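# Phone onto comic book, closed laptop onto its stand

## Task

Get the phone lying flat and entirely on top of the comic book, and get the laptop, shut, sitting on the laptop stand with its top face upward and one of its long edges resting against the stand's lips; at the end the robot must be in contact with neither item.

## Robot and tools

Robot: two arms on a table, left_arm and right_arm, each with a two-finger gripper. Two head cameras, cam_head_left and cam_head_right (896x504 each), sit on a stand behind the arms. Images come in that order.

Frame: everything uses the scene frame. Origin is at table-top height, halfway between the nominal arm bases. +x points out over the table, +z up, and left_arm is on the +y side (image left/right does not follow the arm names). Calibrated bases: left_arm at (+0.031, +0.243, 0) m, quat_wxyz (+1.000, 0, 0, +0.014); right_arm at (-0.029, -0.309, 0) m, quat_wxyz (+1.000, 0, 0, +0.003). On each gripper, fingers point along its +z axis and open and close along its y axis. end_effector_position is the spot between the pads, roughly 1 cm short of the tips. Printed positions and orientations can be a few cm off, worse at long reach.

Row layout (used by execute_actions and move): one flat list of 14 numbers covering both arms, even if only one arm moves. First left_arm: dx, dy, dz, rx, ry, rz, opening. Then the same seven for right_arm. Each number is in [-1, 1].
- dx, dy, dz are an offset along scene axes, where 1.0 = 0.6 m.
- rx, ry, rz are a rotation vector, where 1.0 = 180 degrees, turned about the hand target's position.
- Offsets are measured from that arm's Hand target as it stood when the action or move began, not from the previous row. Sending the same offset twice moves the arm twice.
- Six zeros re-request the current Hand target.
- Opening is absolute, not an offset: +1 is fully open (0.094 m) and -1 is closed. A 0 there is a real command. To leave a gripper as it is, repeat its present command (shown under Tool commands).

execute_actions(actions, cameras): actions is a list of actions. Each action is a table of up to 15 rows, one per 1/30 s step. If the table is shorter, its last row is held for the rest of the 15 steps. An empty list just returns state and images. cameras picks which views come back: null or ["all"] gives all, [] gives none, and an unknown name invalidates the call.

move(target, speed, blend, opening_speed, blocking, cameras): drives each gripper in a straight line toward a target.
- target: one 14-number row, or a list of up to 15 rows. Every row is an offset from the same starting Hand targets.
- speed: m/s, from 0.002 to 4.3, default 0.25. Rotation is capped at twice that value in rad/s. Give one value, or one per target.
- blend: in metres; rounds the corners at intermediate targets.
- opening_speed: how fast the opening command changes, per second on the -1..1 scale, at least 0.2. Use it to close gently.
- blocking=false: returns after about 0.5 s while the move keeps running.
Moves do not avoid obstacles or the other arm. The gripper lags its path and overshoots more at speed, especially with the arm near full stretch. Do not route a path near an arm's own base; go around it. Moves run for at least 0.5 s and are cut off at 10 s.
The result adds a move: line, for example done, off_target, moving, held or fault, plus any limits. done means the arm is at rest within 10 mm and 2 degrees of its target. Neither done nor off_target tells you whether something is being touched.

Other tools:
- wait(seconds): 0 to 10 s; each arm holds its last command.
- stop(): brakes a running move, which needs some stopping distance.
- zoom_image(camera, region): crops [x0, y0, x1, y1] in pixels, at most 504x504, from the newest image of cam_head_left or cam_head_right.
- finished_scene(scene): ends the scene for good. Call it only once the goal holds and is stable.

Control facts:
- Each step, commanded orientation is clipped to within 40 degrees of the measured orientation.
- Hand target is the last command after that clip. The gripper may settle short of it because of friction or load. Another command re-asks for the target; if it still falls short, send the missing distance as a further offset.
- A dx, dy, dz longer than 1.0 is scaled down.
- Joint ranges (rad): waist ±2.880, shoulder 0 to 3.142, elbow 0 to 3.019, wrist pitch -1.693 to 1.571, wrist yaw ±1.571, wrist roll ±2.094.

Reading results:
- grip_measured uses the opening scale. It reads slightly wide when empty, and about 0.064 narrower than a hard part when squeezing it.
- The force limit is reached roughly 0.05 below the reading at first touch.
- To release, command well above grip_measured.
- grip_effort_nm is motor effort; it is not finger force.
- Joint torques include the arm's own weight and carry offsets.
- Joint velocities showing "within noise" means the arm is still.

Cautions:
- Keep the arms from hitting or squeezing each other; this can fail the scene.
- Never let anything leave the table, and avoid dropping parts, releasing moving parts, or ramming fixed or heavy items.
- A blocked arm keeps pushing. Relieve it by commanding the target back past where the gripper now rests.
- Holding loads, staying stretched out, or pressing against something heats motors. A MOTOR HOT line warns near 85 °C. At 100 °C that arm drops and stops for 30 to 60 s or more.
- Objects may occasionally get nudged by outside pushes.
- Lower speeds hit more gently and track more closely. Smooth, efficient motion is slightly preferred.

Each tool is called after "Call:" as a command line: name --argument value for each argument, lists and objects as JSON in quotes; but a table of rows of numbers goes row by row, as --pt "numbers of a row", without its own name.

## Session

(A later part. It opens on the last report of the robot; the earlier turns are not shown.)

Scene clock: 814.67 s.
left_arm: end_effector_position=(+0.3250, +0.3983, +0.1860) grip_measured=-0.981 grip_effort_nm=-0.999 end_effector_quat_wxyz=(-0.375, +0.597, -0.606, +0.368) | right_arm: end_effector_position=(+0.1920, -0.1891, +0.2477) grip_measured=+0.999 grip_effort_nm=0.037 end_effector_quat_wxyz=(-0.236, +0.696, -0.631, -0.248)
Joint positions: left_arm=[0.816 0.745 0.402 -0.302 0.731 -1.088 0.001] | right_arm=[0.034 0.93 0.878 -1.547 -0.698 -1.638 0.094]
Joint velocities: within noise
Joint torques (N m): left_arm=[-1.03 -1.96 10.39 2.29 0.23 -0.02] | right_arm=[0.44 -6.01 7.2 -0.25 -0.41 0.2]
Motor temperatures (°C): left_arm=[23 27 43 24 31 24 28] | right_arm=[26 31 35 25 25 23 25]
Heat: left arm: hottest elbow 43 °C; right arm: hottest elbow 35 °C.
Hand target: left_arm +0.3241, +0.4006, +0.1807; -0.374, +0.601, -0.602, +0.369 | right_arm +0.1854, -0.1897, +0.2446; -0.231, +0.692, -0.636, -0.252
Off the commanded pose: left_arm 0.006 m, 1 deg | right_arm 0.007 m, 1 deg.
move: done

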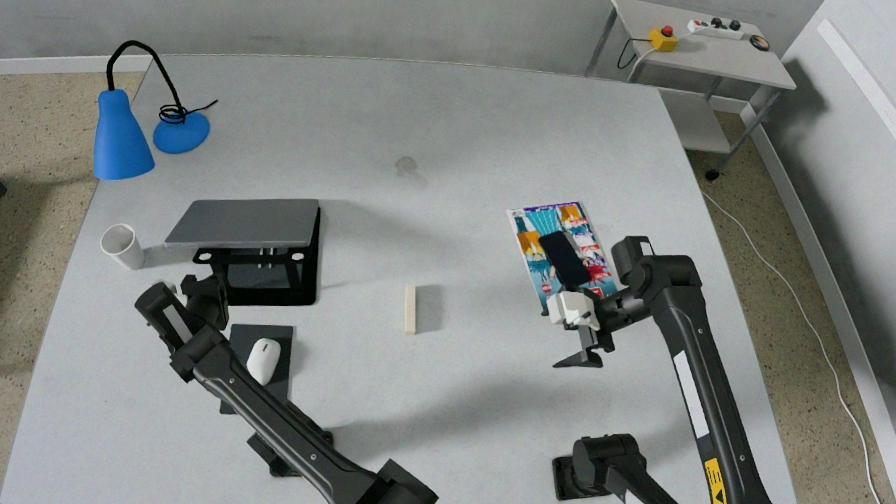

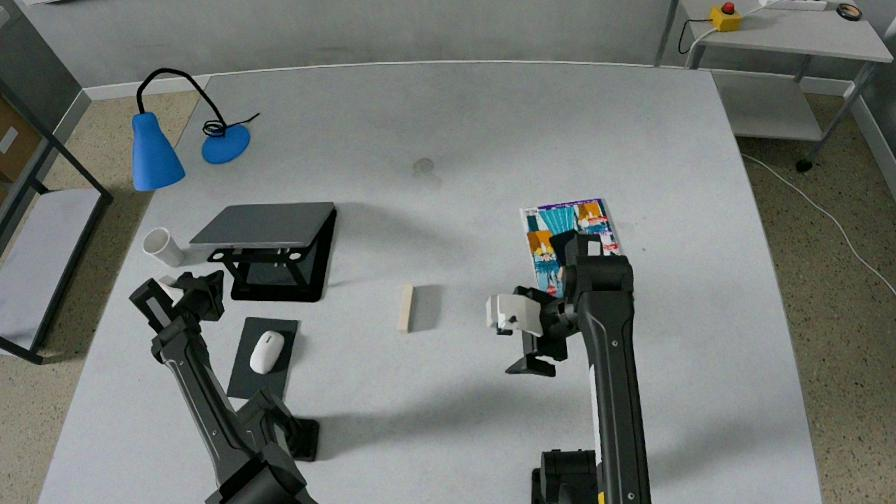

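Call:
move --target '[0.075, 0.01, -0.055, 0, 0, 0, -1, 0, 0, 0, 0, 0, 0, 1]' --speed 0.08

Call:
zoom_image --camera "cam_head_left" --region '[140, 180, 340, 300]'

Call:
zoom_image --camera "cam_head_right" --region '[150, 180, 350, 300]'

Scene clock: 822.27 s.
left_arm: end_effector_position=(+0.3660, +0.4111, +0.1516) grip_measured=-0.981 grip_effort_nm=-0.994 end_effector_quat_wxyz=(-0.376, +0.604, -0.600, +0.366) | right_arm: end_effector_position=(+0.1920, -0.1891, +0.2477) grip_measured=+0.999 grip_effort_nm=0.046 end_effector_quat_wxyz=(-0.236, +0.696, -0.631, -0.248)
Joint positions: left_arm=[0.717 0.971 0.388 -0.01 0.636 -1.179 0.001] | right_arm=[0.034 0.93 0.878 -1.547 -0.698 -1.638 0.094]
Joint velocities: within noise
Joint torques (N m): left_arm=[-2.96 -4.42 9.44 2.54 0.07 0.05] | right_arm=[0.5 -5.95 7.16 -0.31 -0.41 0.21]
Motor temperatures (°C): left_arm=[23 27 42 24 30 24 28] | right_arm=[26 31 35 25 25 23 25]
Heat: left arm: hottest elbow 42 °C; right arm: hottest elbow 35 °C.
Hand target: left_arm +0.3691, +0.4065, +0.1477; -0.374, +0.601, -0.602, +0.369 | right_arm +0.1854, -0.1897, +0.2446; -0.231, +0.692, -0.636, -0.252
Off the commanded pose: left_arm 0.007 m, 1 deg | right_arm 0.007 m, 1 deg.
move: done

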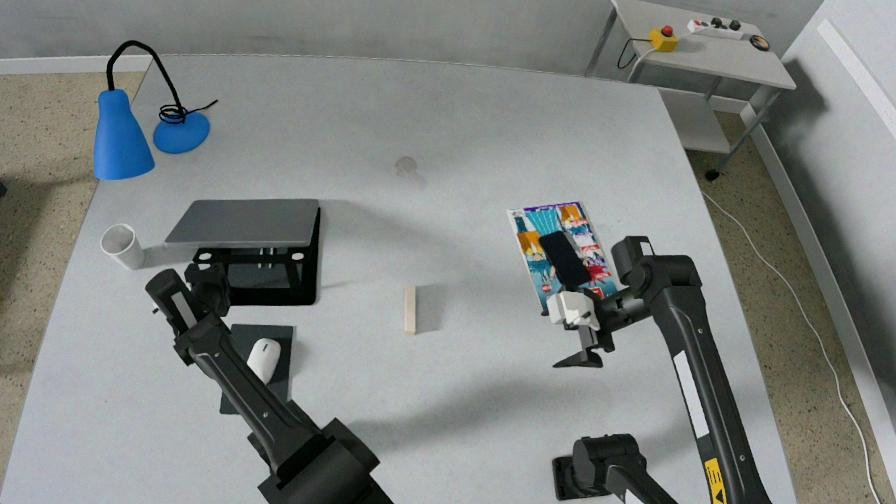

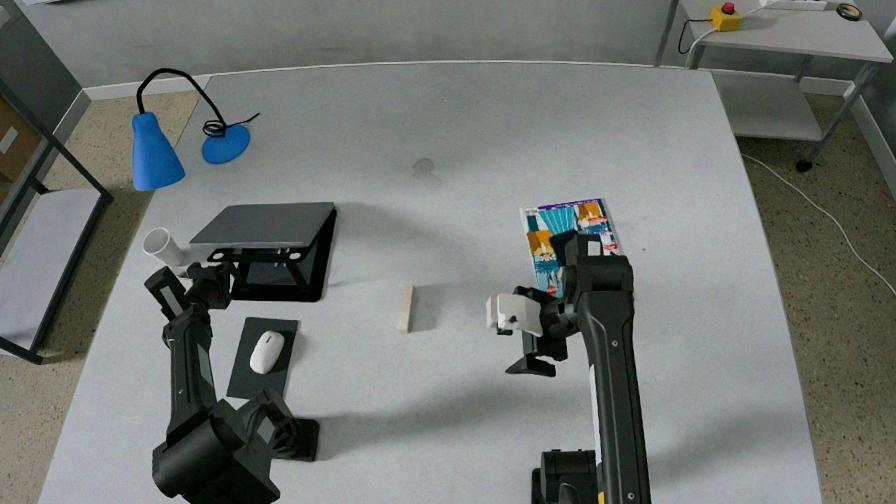

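Scaled by 2.520.

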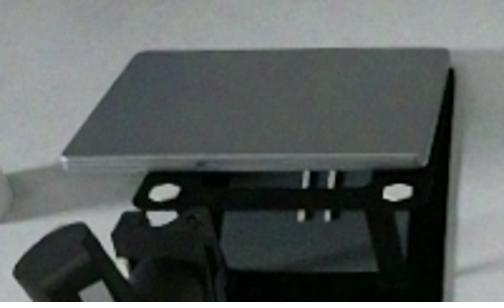

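Scaled by 2.520.

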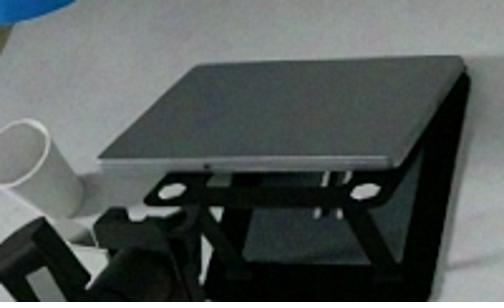

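Call:
move --target '[0.03, -0.075, 0.015, 0, 0, 0, -1, 0, 0, 0, 0, 0, 0, 1]' --speed 0.08

Call:
zoom_image --camera "cam_head_left" --region '[140, 180, 340, 300]'

Call:
zoom_image --camera "cam_head_right" --region '[150, 180, 350, 300]'

Scene clock: 830.60 s.
left_arm: end_effector_position=(+0.3855, +0.3656, +0.1575) grip_measured=-0.981 grip_effort_nm=-0.994 end_effector_quat_wxyz=(-0.373, +0.605, -0.602, +0.365) | right_arm: end_effector_position=(+0.1920, -0.1891, +0.2477) grip_measured=+0.999 grip_effort_nm=0.037 end_effector_quat_wxyz=(-0.236, +0.696, -0.631, -0.248)
Joint positions: left_arm=[0.517 0.907 0.368 0.002 0.469 -1.301 0.001] | right_arm=[0.034 0.93 0.878 -1.547 -0.698 -1.638 0.094]
Joint velocities: within noise
Joint torques (N m): left_arm=[-2.2 -4.54 9.74 2.65 -0.02 -0.01] | right_arm=[0.5 -6.07 7.19 -0.28 -0.41 0.21]
Motor temperatures (°C): left_arm=[23 27 41 24 30 24 28] | right_arm=[26 31 36 25 25 23 25]
Heat: left arm: hottest elbow 41 °C; right arm: hottest elbow 36 °C.
Hand target: left_arm +0.3871, +0.3616, +0.1566; -0.374, +0.601, -0.602, +0.369 | right_arm +0.1854, -0.1897, +0.2446; -0.231, +0.692, -0.636, -0.252
Off the commanded pose: left_arm 0.004 m, 1 deg | right_arm 0.007 m, 1 deg.
move: done

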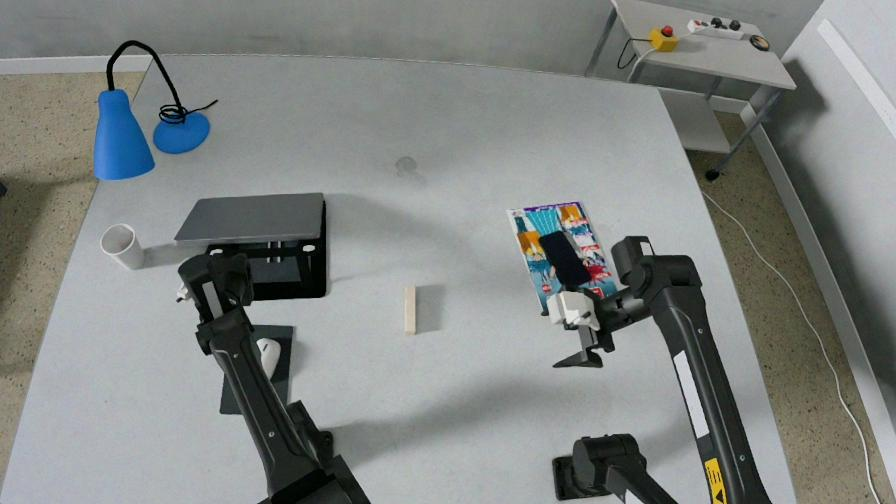

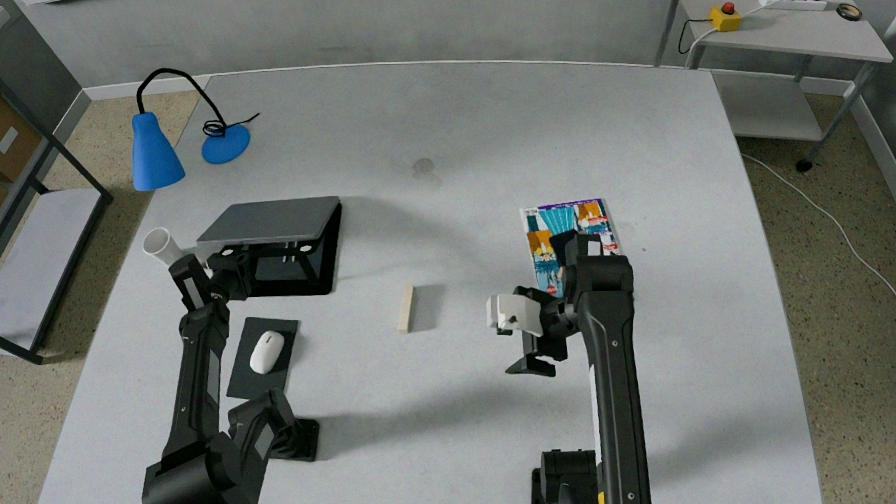

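Scaled by 2.520.

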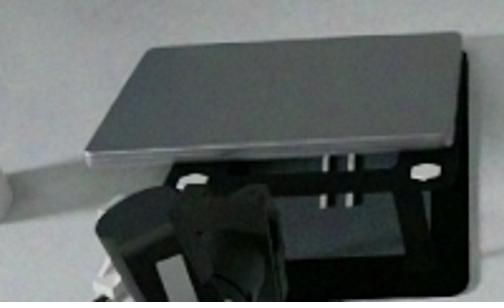

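Scaled by 2.520.

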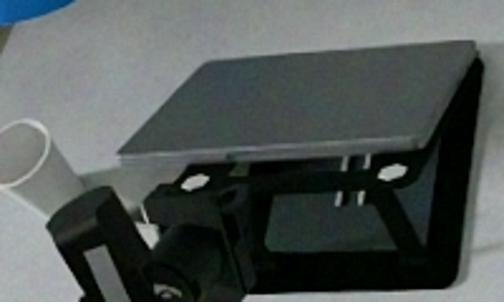

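Call:
move --pt "0 0.015 0 0 0 0 -1 0 0 0 0 0 0 1" --pt "-0.12 0.015 0.02 0 0 0 -1 0 0 0 0 0 0 1" --pt "-0.2 -0.03 0.1 0 0 0 -1 0 0 0 0 0 0 1" --speed '[0.05, 0.1, 0.15]'

Call:
zoom_image --camera "cam_head_left" --region '[160, 180, 340, 310]'

Call:
zoom_image --camera "cam_head_right" --region '[180, 180, 360, 310]'

Call:
zoom_image --camera "cam_head_left" --region '[190, 180, 340, 220]'

Call:
zoom_image --camera "cam_head_right" --region '[220, 180, 360, 220]'

Scene clock: 852.93 s.
left_arm: end_effector_position=(+0.2647, +0.3342, +0.1785) grip_measured=-0.981 grip_effort_nm=-0.994 end_effector_quat_wxyz=(-0.341, +0.618, -0.601, +0.374) | right_arm: end_effector_position=(+0.1920, -0.1891, +0.2477) grip_measured=+0.999 grip_effort_nm=0.042 end_effector_quat_wxyz=(-0.236, +0.696, -0.631, -0.248)
Joint positions: left_arm=[0.84 0.352 0.32 -0.7 0.753 -1.08 0.001] | right_arm=[0.034 0.93 0.878 -1.547 -0.698 -1.638 0.094]
Joint velocities: within noise
Joint torques (N m): left_arm=[0.44 -0.5 18.04 1.37 0.41 0.12] | right_arm=[0.44 -5.95 7.19 -0.29 -0.41 0.2]
Motor temperatures (°C): left_arm=[23 27 40 24 30 24 29] | right_arm=[26 31 36 25 25 23 25]
Heat: left arm: hottest elbow 40 °C; right arm: hottest elbow 36 °C.
Hand target: left_arm +0.2671, +0.3436, +0.2165; -0.374, +0.602, -0.602, +0.369 | right_arm +0.1854, -0.1897, +0.2446; -0.231, +0.692, -0.636, -0.252
Off the commanded pose: left_arm 0.039 m, 4 deg | right_arm 0.007 m, 1 deg.
move: off_target (left_arm)

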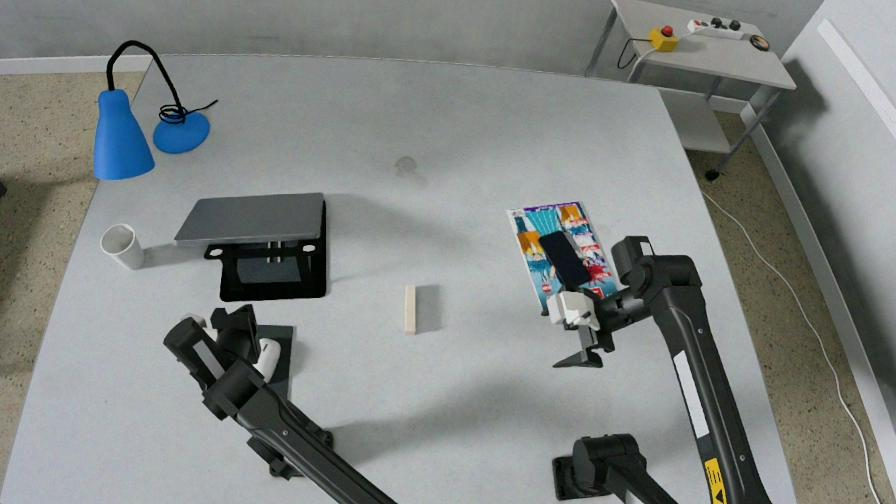

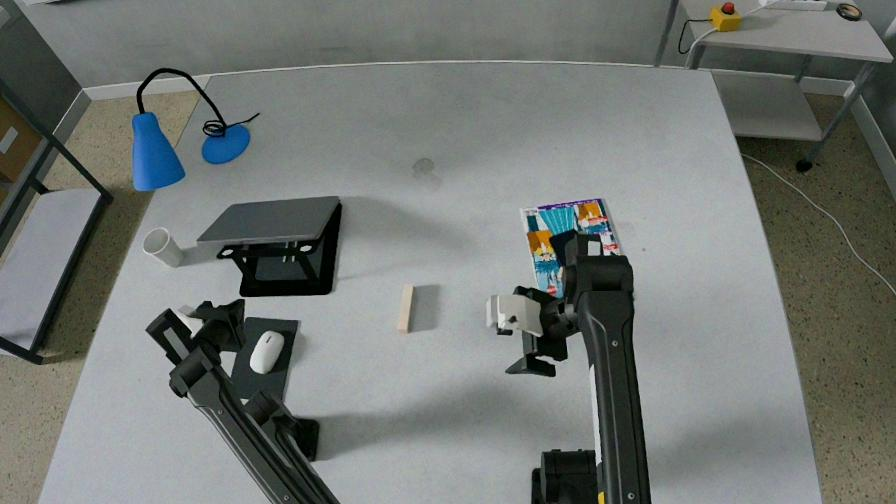

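Scaled by 2.800.

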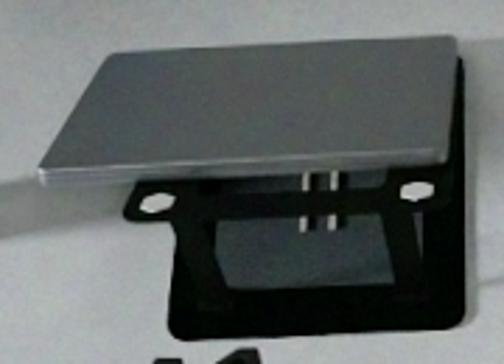

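Scaled by 2.800.

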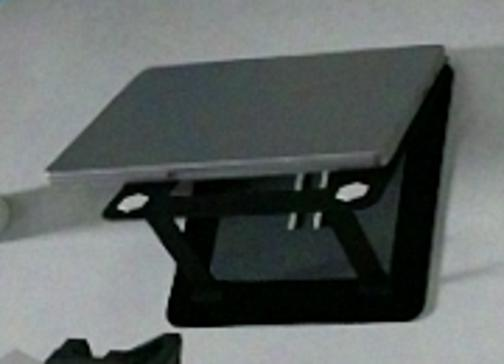

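Scaled by 3.360.

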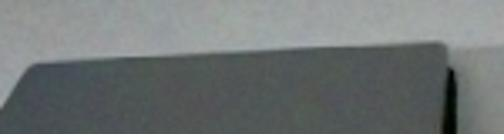

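Scaled by 3.600.

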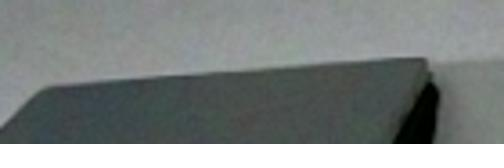

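Call:
move --target '[0.15, -0.015, -0.04, 0, 0, -0.01, -1, 0, 0, 0, 0, 0, 0, 1]' --speed 0.12

Call:
zoom_image --camera "cam_head_left" --region '[160, 180, 340, 310]'

Call:
zoom_image --camera "cam_head_right" --region '[180, 180, 360, 310]'

Scene clock: 860.13 s.
left_arm: end_effector_position=(+0.3401, +0.3305, +0.1638) grip_measured=-0.981 grip_effort_nm=-0.984 end_effector_quat_wxyz=(-0.346, +0.609, -0.613, +0.365) | right_arm: end_effector_position=(+0.1920, -0.1891, +0.2477) grip_measured=+0.999 grip_effort_nm=0.042 end_effector_quat_wxyz=(-0.236, +0.696, -0.631, -0.248)
Joint positions: left_arm=[0.503 0.642 0.32 -0.268 0.482 -1.293 0.001] | right_arm=[0.034 0.93 0.878 -1.547 -0.698 -1.638 0.094]
Joint velocities: within noise
Joint torques (N m): left_arm=[-2.37 -2.02 15.95 2.43 0.03 -0.01] | right_arm=[0.44 -6.01 7.17 -0.29 -0.41 0.2]
Motor temperatures (°C): left_arm=[23 27 43 24 30 24 29] | right_arm=[26 31 36 25 25 23 25]
Heat: left arm: hottest elbow 43 °C; right arm: hottest elbow 36 °C.
Hand target: left_arm +0.3571, +0.3344, +0.1926; -0.368, +0.592, -0.611, +0.375 | right_arm +0.1854, -0.1897, +0.2446; -0.231, +0.692, -0.636, -0.252
Off the commanded pose: left_arm 0.034 m, 3 deg | right_arm 0.007 m, 1 deg.
move: off_target (left_arm)

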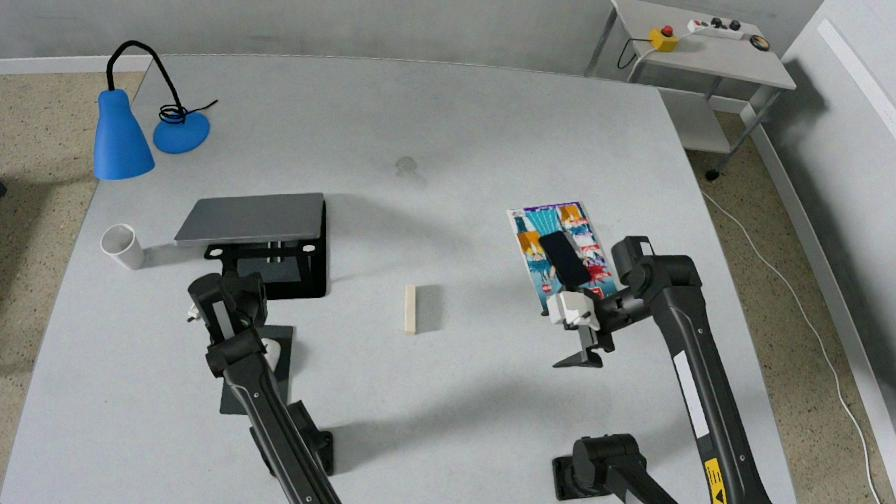

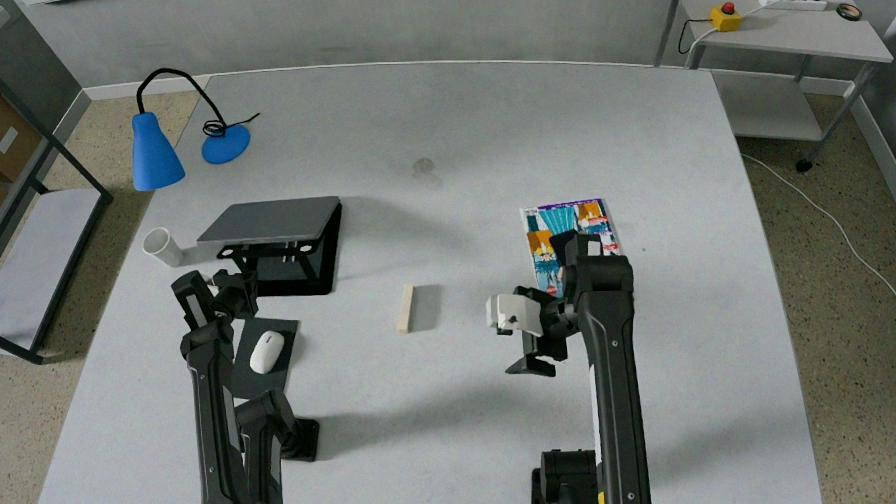

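Scaled by 2.800.

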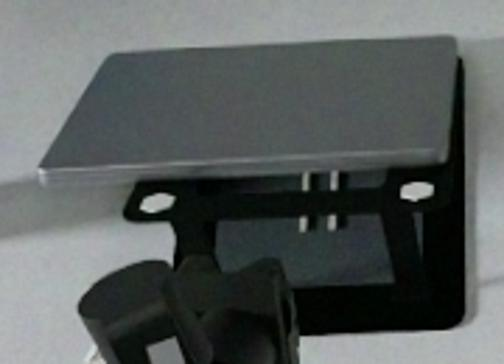

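Scaled by 2.800.

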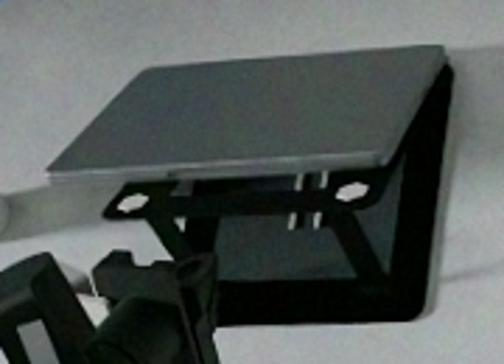

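Call:
move --target '[0.06, 0.01, 0.015, 0, 0, 0, -1, 0, 0, 0, 0, 0, 0, 1]' --speed 0.08

Call:
zoom_image --camera "cam_head_left" --region '[160, 180, 340, 310]'

Call:
zoom_image --camera "cam_head_right" --region '[180, 180, 360, 310]'

Scene clock: 865.13 s.
left_arm: end_effector_position=(+0.3669, +0.3337, +0.1611) grip_measured=-0.981 grip_effort_nm=-0.994 end_effector_quat_wxyz=(-0.337, +0.614, -0.615, +0.361) | right_arm: end_effector_position=(+0.1920, -0.1891, +0.2477) grip_measured=+0.999 grip_effort_nm=0.042 end_effector_quat_wxyz=(-0.236, +0.696, -0.631, -0.248)
Joint positions: left_arm=[0.449 0.774 0.365 -0.191 0.436 -1.323 0.001] | right_arm=[0.034 0.93 0.878 -1.547 -0.698 -1.638 0.094]
Joint velocities: within noise
Joint torques (N m): left_arm=[-2.78 -2.55 18.14 2.28 -0.06 -0.02] | right_arm=[0.5 -6.07 7.2 -0.28 -0.41 0.2]
Motor temperatures (°C): left_arm=[23 27 43 24 30 24 29] | right_arm=[26 31 36 25 25 23 25]
Heat: left arm: hottest elbow 43 °C; right arm: hottest elbow 36 °C.
Hand target: left_arm +0.3931, +0.3406, +0.2016; -0.368, +0.592, -0.611, +0.375 | right_arm +0.1854, -0.1897, +0.2446; -0.231, +0.692, -0.636, -0.252
Off the commanded pose: left_arm 0.049 m, 5 deg | right_arm 0.007 m, 1 deg.
move: off_target (left_arm)

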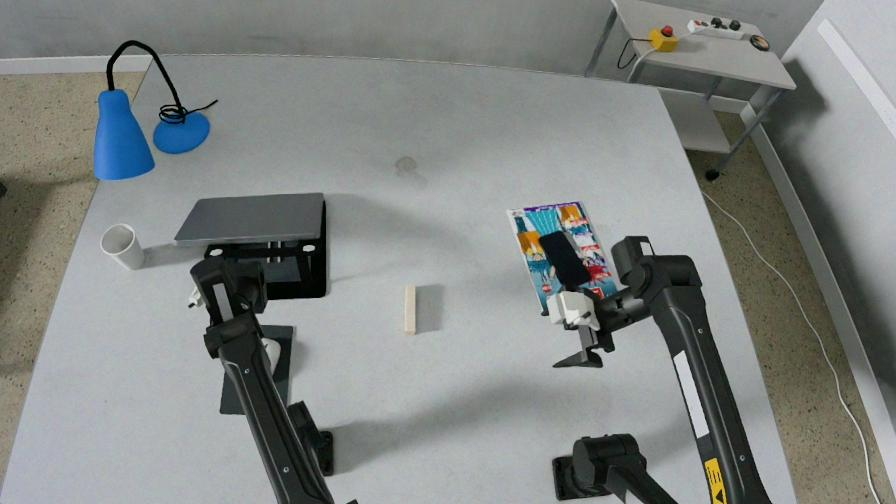

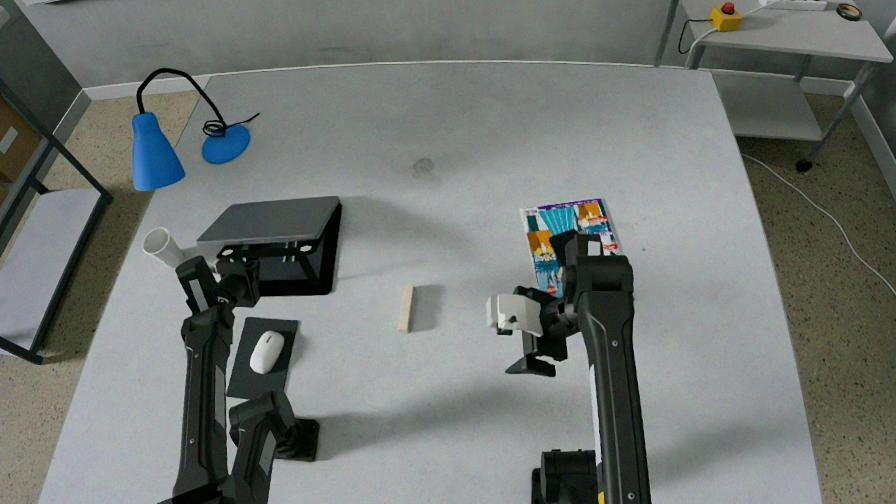

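Scaled by 2.800.

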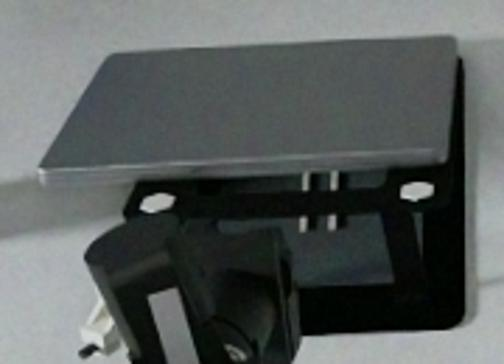

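Scaled by 2.800.

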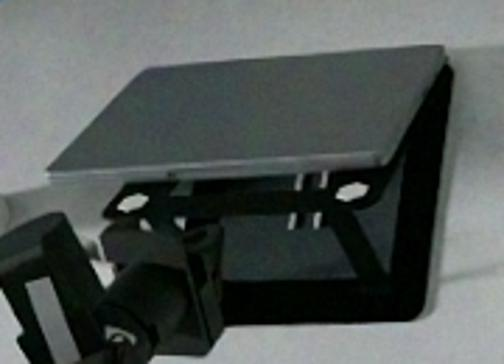

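Call:
move --target '[0.03, 0.0, 0.05, 0, -0.02, 0, -1, 0, 0, 0, 0, 0, 0, 1]' --speed 0.08

Call:
zoom_image --camera "cam_head_left" --region '[160, 180, 340, 310]'

Call:
zoom_image --camera "cam_head_right" --region '[180, 180, 360, 310]'

Scene clock: 868.77 s.
left_arm: end_effector_position=(+0.3864, +0.3353, +0.1893) grip_measured=-0.981 grip_effort_nm=-0.994 end_effector_quat_wxyz=(-0.357, +0.603, -0.605, +0.378) | right_arm: end_effector_position=(+0.1920, -0.1891, +0.2477) grip_measured=+0.999 grip_effort_nm=0.042 end_effector_quat_wxyz=(-0.236, +0.696, -0.631, -0.248)
Joint positions: left_arm=[0.424 0.794 0.414 -0.149 0.426 -1.362 0.001] | right_arm=[0.034 0.93 0.878 -1.547 -0.698 -1.638 0.094]
Joint velocities: within noise
Joint torques (N m): left_arm=[-2.67 -3.66 18.22 2.48 0 0] | right_arm=[0.5 -6.01 7.19 -0.29 -0.41 0.2]
Motor temperatures (°C): left_arm=[23 27 44 24 30 24 29] | right_arm=[26 31 36 25 25 23 25]
Heat: left arm: hottest elbow 44 °C; right arm: hottest elbow 36 °C.
Hand target: left_arm +0.4111, +0.3405, +0.2315; -0.387, +0.580, -0.599, +0.393 | right_arm +0.1854, -0.1897, +0.2446; -0.231, +0.692, -0.636, -0.252
Off the commanded pose: left_arm 0.049 m, 5 deg | right_arm 0.007 m, 1 deg.
move: off_target (left_arm)

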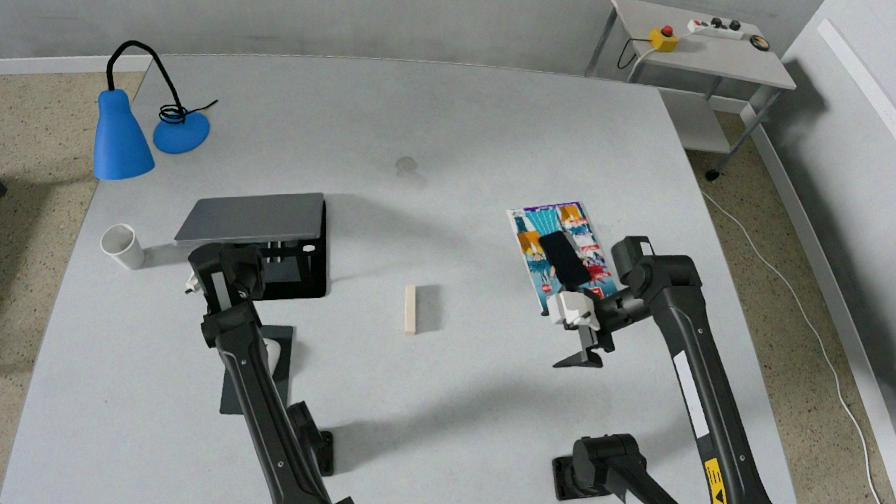

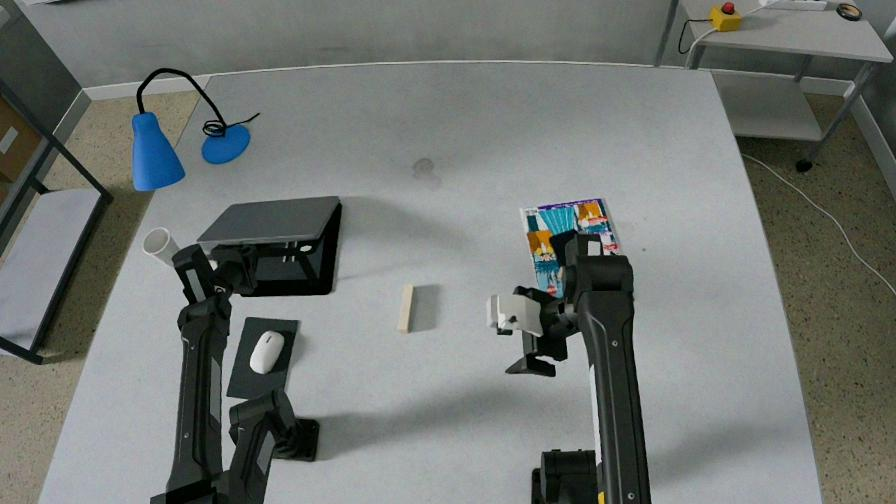

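Scaled by 2.800.

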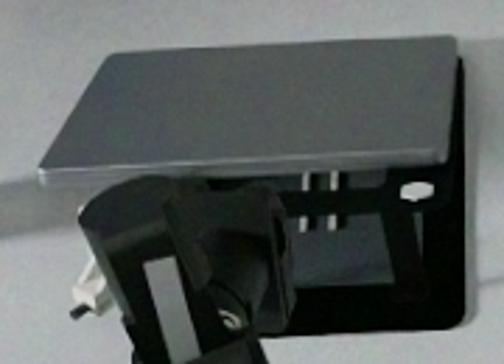

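Scaled by 2.800.

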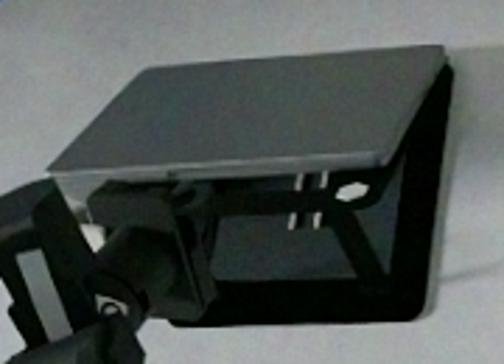

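Call:
move --target '[0.035, 0.0, -0.015, 0, 0, 0, -1, 0, 0, 0, 0, 0, 0, 1]' --speed 0.06

Call:
zoom_image --camera "cam_head_left" --region '[160, 180, 340, 310]'

Call:
zoom_image --camera "cam_head_right" --region '[180, 180, 360, 310]'

Scene clock: 872.57 s.
left_arm: end_effector_position=(+0.4055, +0.3355, +0.1816) grip_measured=-0.981 grip_effort_nm=-0.994 end_effector_quat_wxyz=(-0.357, +0.603, -0.605, +0.378) | right_arm: end_effector_position=(+0.1920, -0.1891, +0.2477) grip_measured=+0.999 grip_effort_nm=0.037 end_effector_quat_wxyz=(-0.236, +0.696, -0.631, -0.248)
Joint positions: left_arm=[0.389 0.881 0.428 -0.067 0.395 -1.379 0.001] | right_arm=[0.034 0.93 0.878 -1.547 -0.698 -1.638 0.094]
Joint velocities: within noise
Joint torques (N m): left_arm=[-2.37 -4.01 17.96 2.59 0 0] | right_arm=[0.44 -6.01 7.16 -0.28 -0.41 0.21]
Motor temperatures (°C): left_arm=[23 27 45 24 30 24 29] | right_arm=[26 31 36 25 25 23 25]
Heat: left arm: hottest elbow 45 °C; right arm: hottest elbow 36 °C.
Hand target: left_arm +0.4322, +0.3404, +0.2229; -0.388, +0.580, -0.599, +0.393 | right_arm +0.1854, -0.1897, +0.2446; -0.231, +0.692, -0.636, -0.252
Off the commanded pose: left_arm 0.049 m, 5 deg | right_arm 0.007 m, 1 deg.
move: off_target (left_arm)

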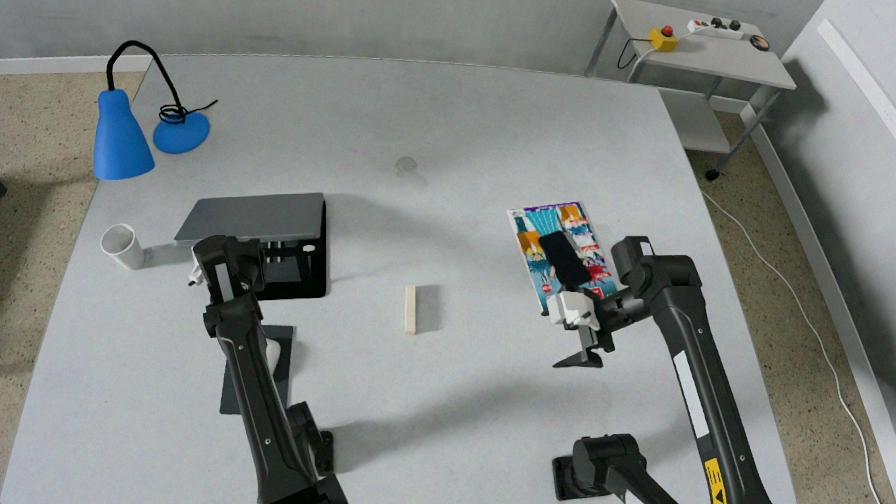

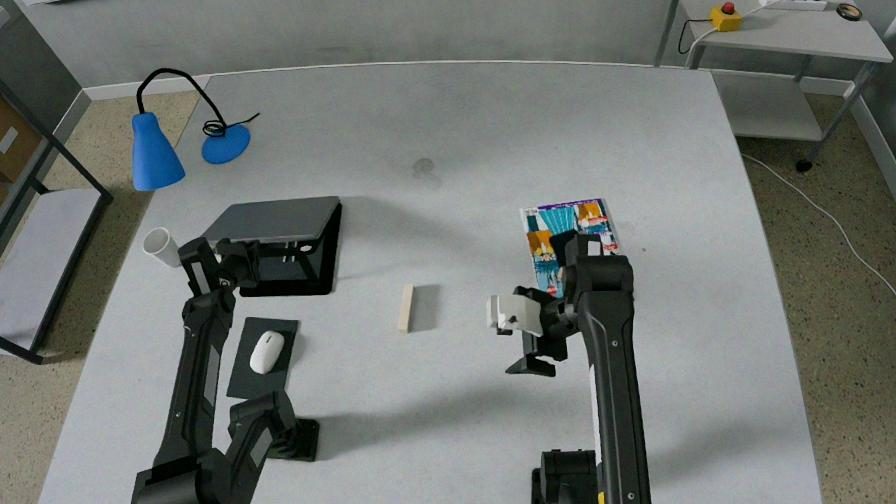

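Scaled by 2.800.

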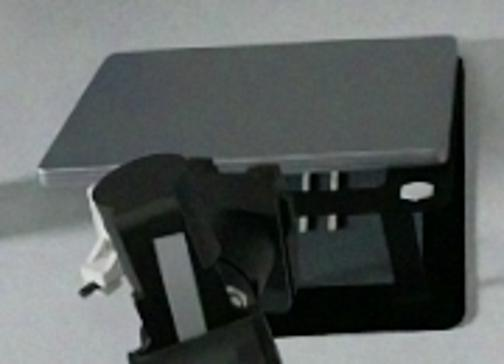

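Scaled by 2.800.

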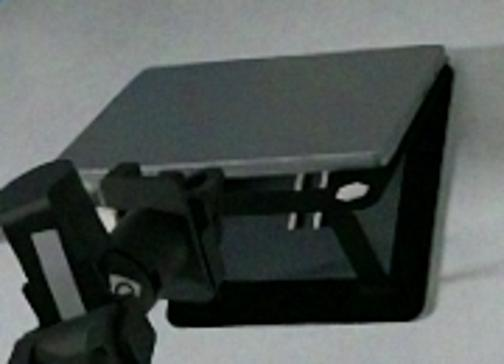

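Call:
move --target '[0.03, 0.0, -0.01, 0, 0, 0, -1, 0, 0, 0, 0, 0, 0, 1]' --speed 0.05

Call:
zoom_image --camera "cam_head_left" --region '[160, 180, 340, 310]'

Call:
zoom_image --camera "cam_head_right" --region '[180, 180, 360, 310]'

Scene clock: 875.90 s.
left_arm: end_effector_position=(+0.4223, +0.3360, +0.1770) grip_measured=-0.981 grip_effort_nm=-0.989 end_effector_quat_wxyz=(-0.358, +0.602, -0.606, +0.377) | right_arm: end_effector_position=(+0.1920, -0.1891, +0.2477) grip_measured=+0.999 grip_effort_nm=0.042 end_effector_quat_wxyz=(-0.236, +0.696, -0.631, -0.248)
Joint positions: left_arm=[0.364 0.953 0.447 -0.01 0.372 -1.39 0.001] | right_arm=[0.034 0.93 0.878 -1.547 -0.698 -1.638 0.094]
Joint velocities: within noise
Joint torques (N m): left_arm=[-2.78 -5.13 17.59 2.5 -0.05 0.02] | right_arm=[0.5 -5.89 7.2 -0.29 -0.41 0.2]
Motor temperatures (°C): left_arm=[23 27 45 24 30 24 29] | right_arm=[26 31 36 25 25 23 25]
Heat: left arm: hottest elbow 45 °C; right arm: hottest elbow 36 °C.
Hand target: left_arm +0.4502, +0.3405, +0.2167; -0.388, +0.580, -0.599, +0.393 | right_arm +0.1854, -0.1897, +0.2446; -0.231, +0.692, -0.636, -0.252
Off the commanded pose: left_arm 0.049 m, 5 deg | right_arm 0.007 m, 1 deg.
move: off_target (left_arm)

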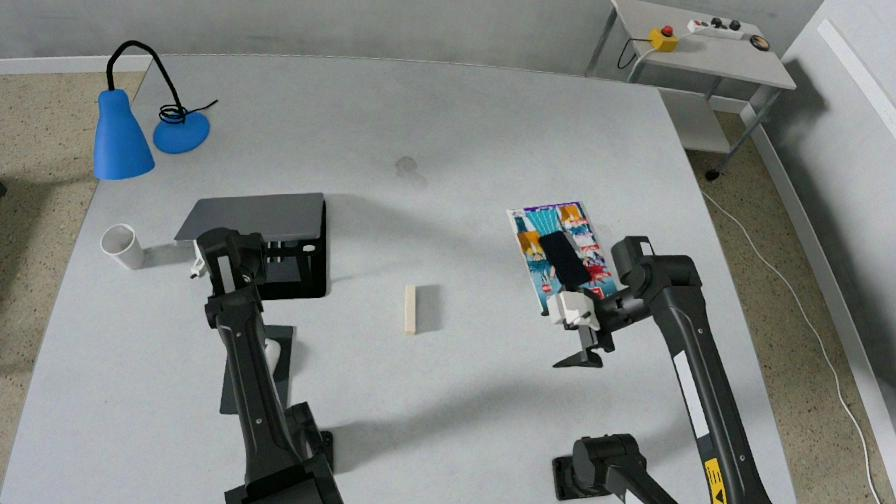

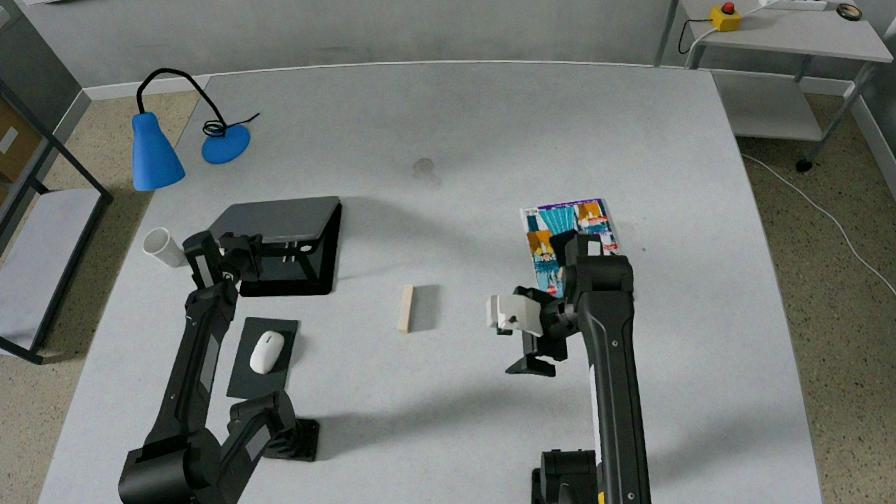

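Scaled by 2.800.

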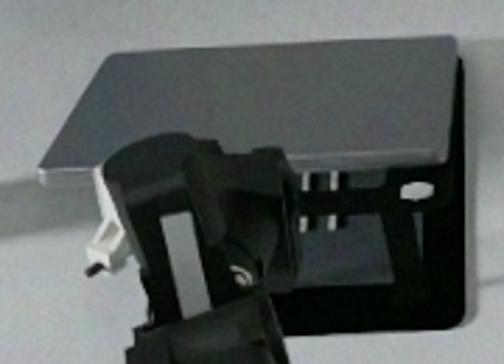

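Scaled by 2.800.

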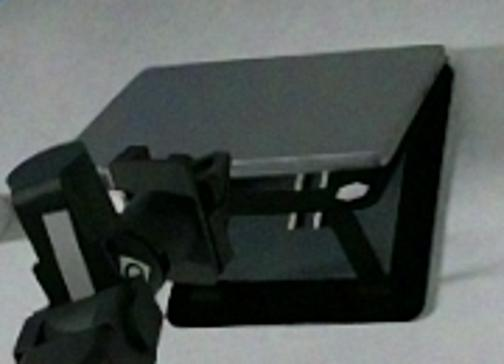

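Call:
move --target '[0.03, 0.0, -0.005, 0, 0, 0, -1, 0, 0, 0, 0, 0, 0, 1]' --speed 0.05

Call:
zoom_image --camera "cam_head_left" --region '[160, 180, 340, 310]'

Call:
zoom_image --camera "cam_head_right" --region '[180, 180, 360, 310]'

Scene clock: 879.80 s.
left_arm: end_effector_position=(+0.4397, +0.3366, +0.1750) grip_measured=-0.981 grip_effort_nm=-0.989 end_effector_quat_wxyz=(-0.359, +0.602, -0.606, +0.376) | right_arm: end_effector_position=(+0.1920, -0.1891, +0.2477) grip_measured=+0.999 grip_effort_nm=0.037 end_effector_quat_wxyz=(-0.236, +0.696, -0.631, -0.248)
Joint positions: left_arm=[0.341 1.019 0.476 0.032 0.351 -1.4 0.001] | right_arm=[0.034 0.93 0.878 -1.547 -0.698 -1.638 0.094]
Joint velocities: within noise
Joint torques (N m): left_arm=[-3.25 -6.18 17.18 2.56 -0.08 -0.06] | right_arm=[0.56 -6.01 7.19 -0.28 -0.41 0.21]
Motor temperatures (°C): left_arm=[23 27 45 24 30 24 29] | right_arm=[26 31 36 25 25 23 25]
Heat: left arm: hottest elbow 45 °C; right arm: hottest elbow 36 °C.
Hand target: left_arm +0.4681, +0.3405, +0.2136; -0.388, +0.580, -0.599, +0.393 | right_arm +0.1854, -0.1897, +0.2446; -0.231, +0.692, -0.636, -0.252
Off the commanded pose: left_arm 0.048 m, 5 deg | right_arm 0.007 m, 1 deg.
move: off_target (left_arm)

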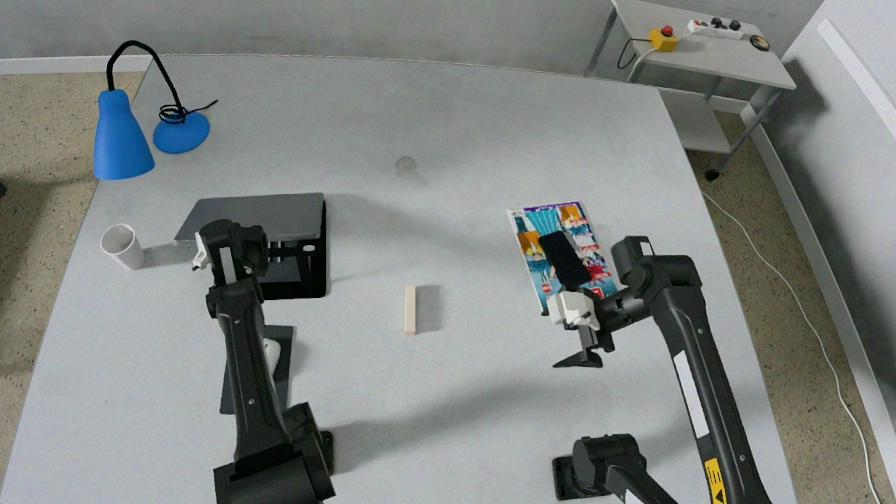

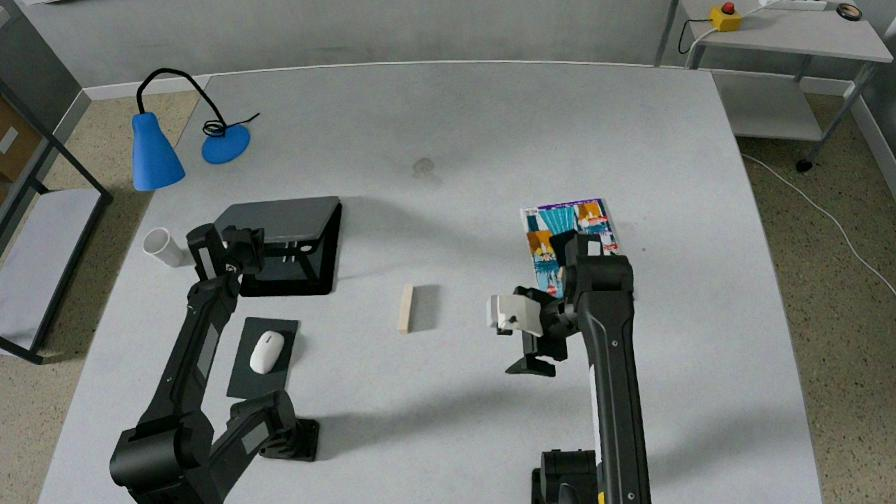

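Scaled by 2.800.

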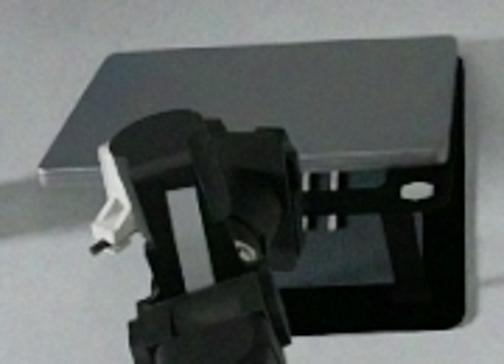

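Scaled by 2.800.

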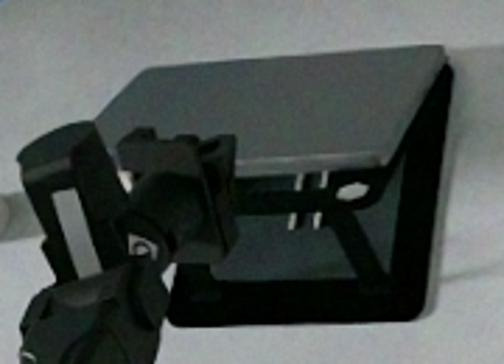

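Call:
zoom_image --camera "cam_head_left" --region '[185, 210, 285, 310]'

Call:
zoom_image --camera "cam_head_right" --region '[180, 210, 280, 310]'

Scaled by 5.040.

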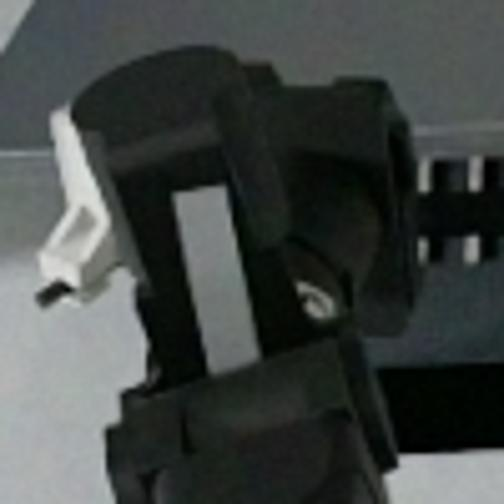

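Scaled by 5.040.

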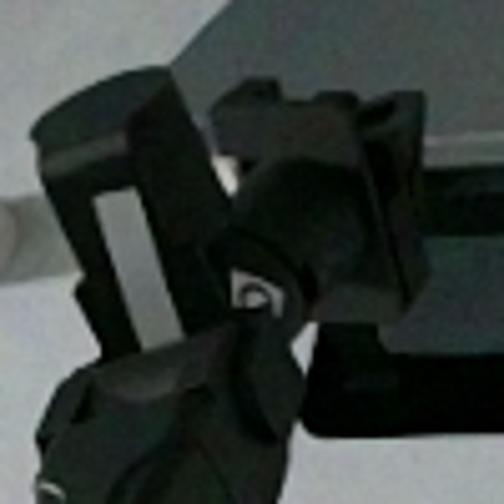

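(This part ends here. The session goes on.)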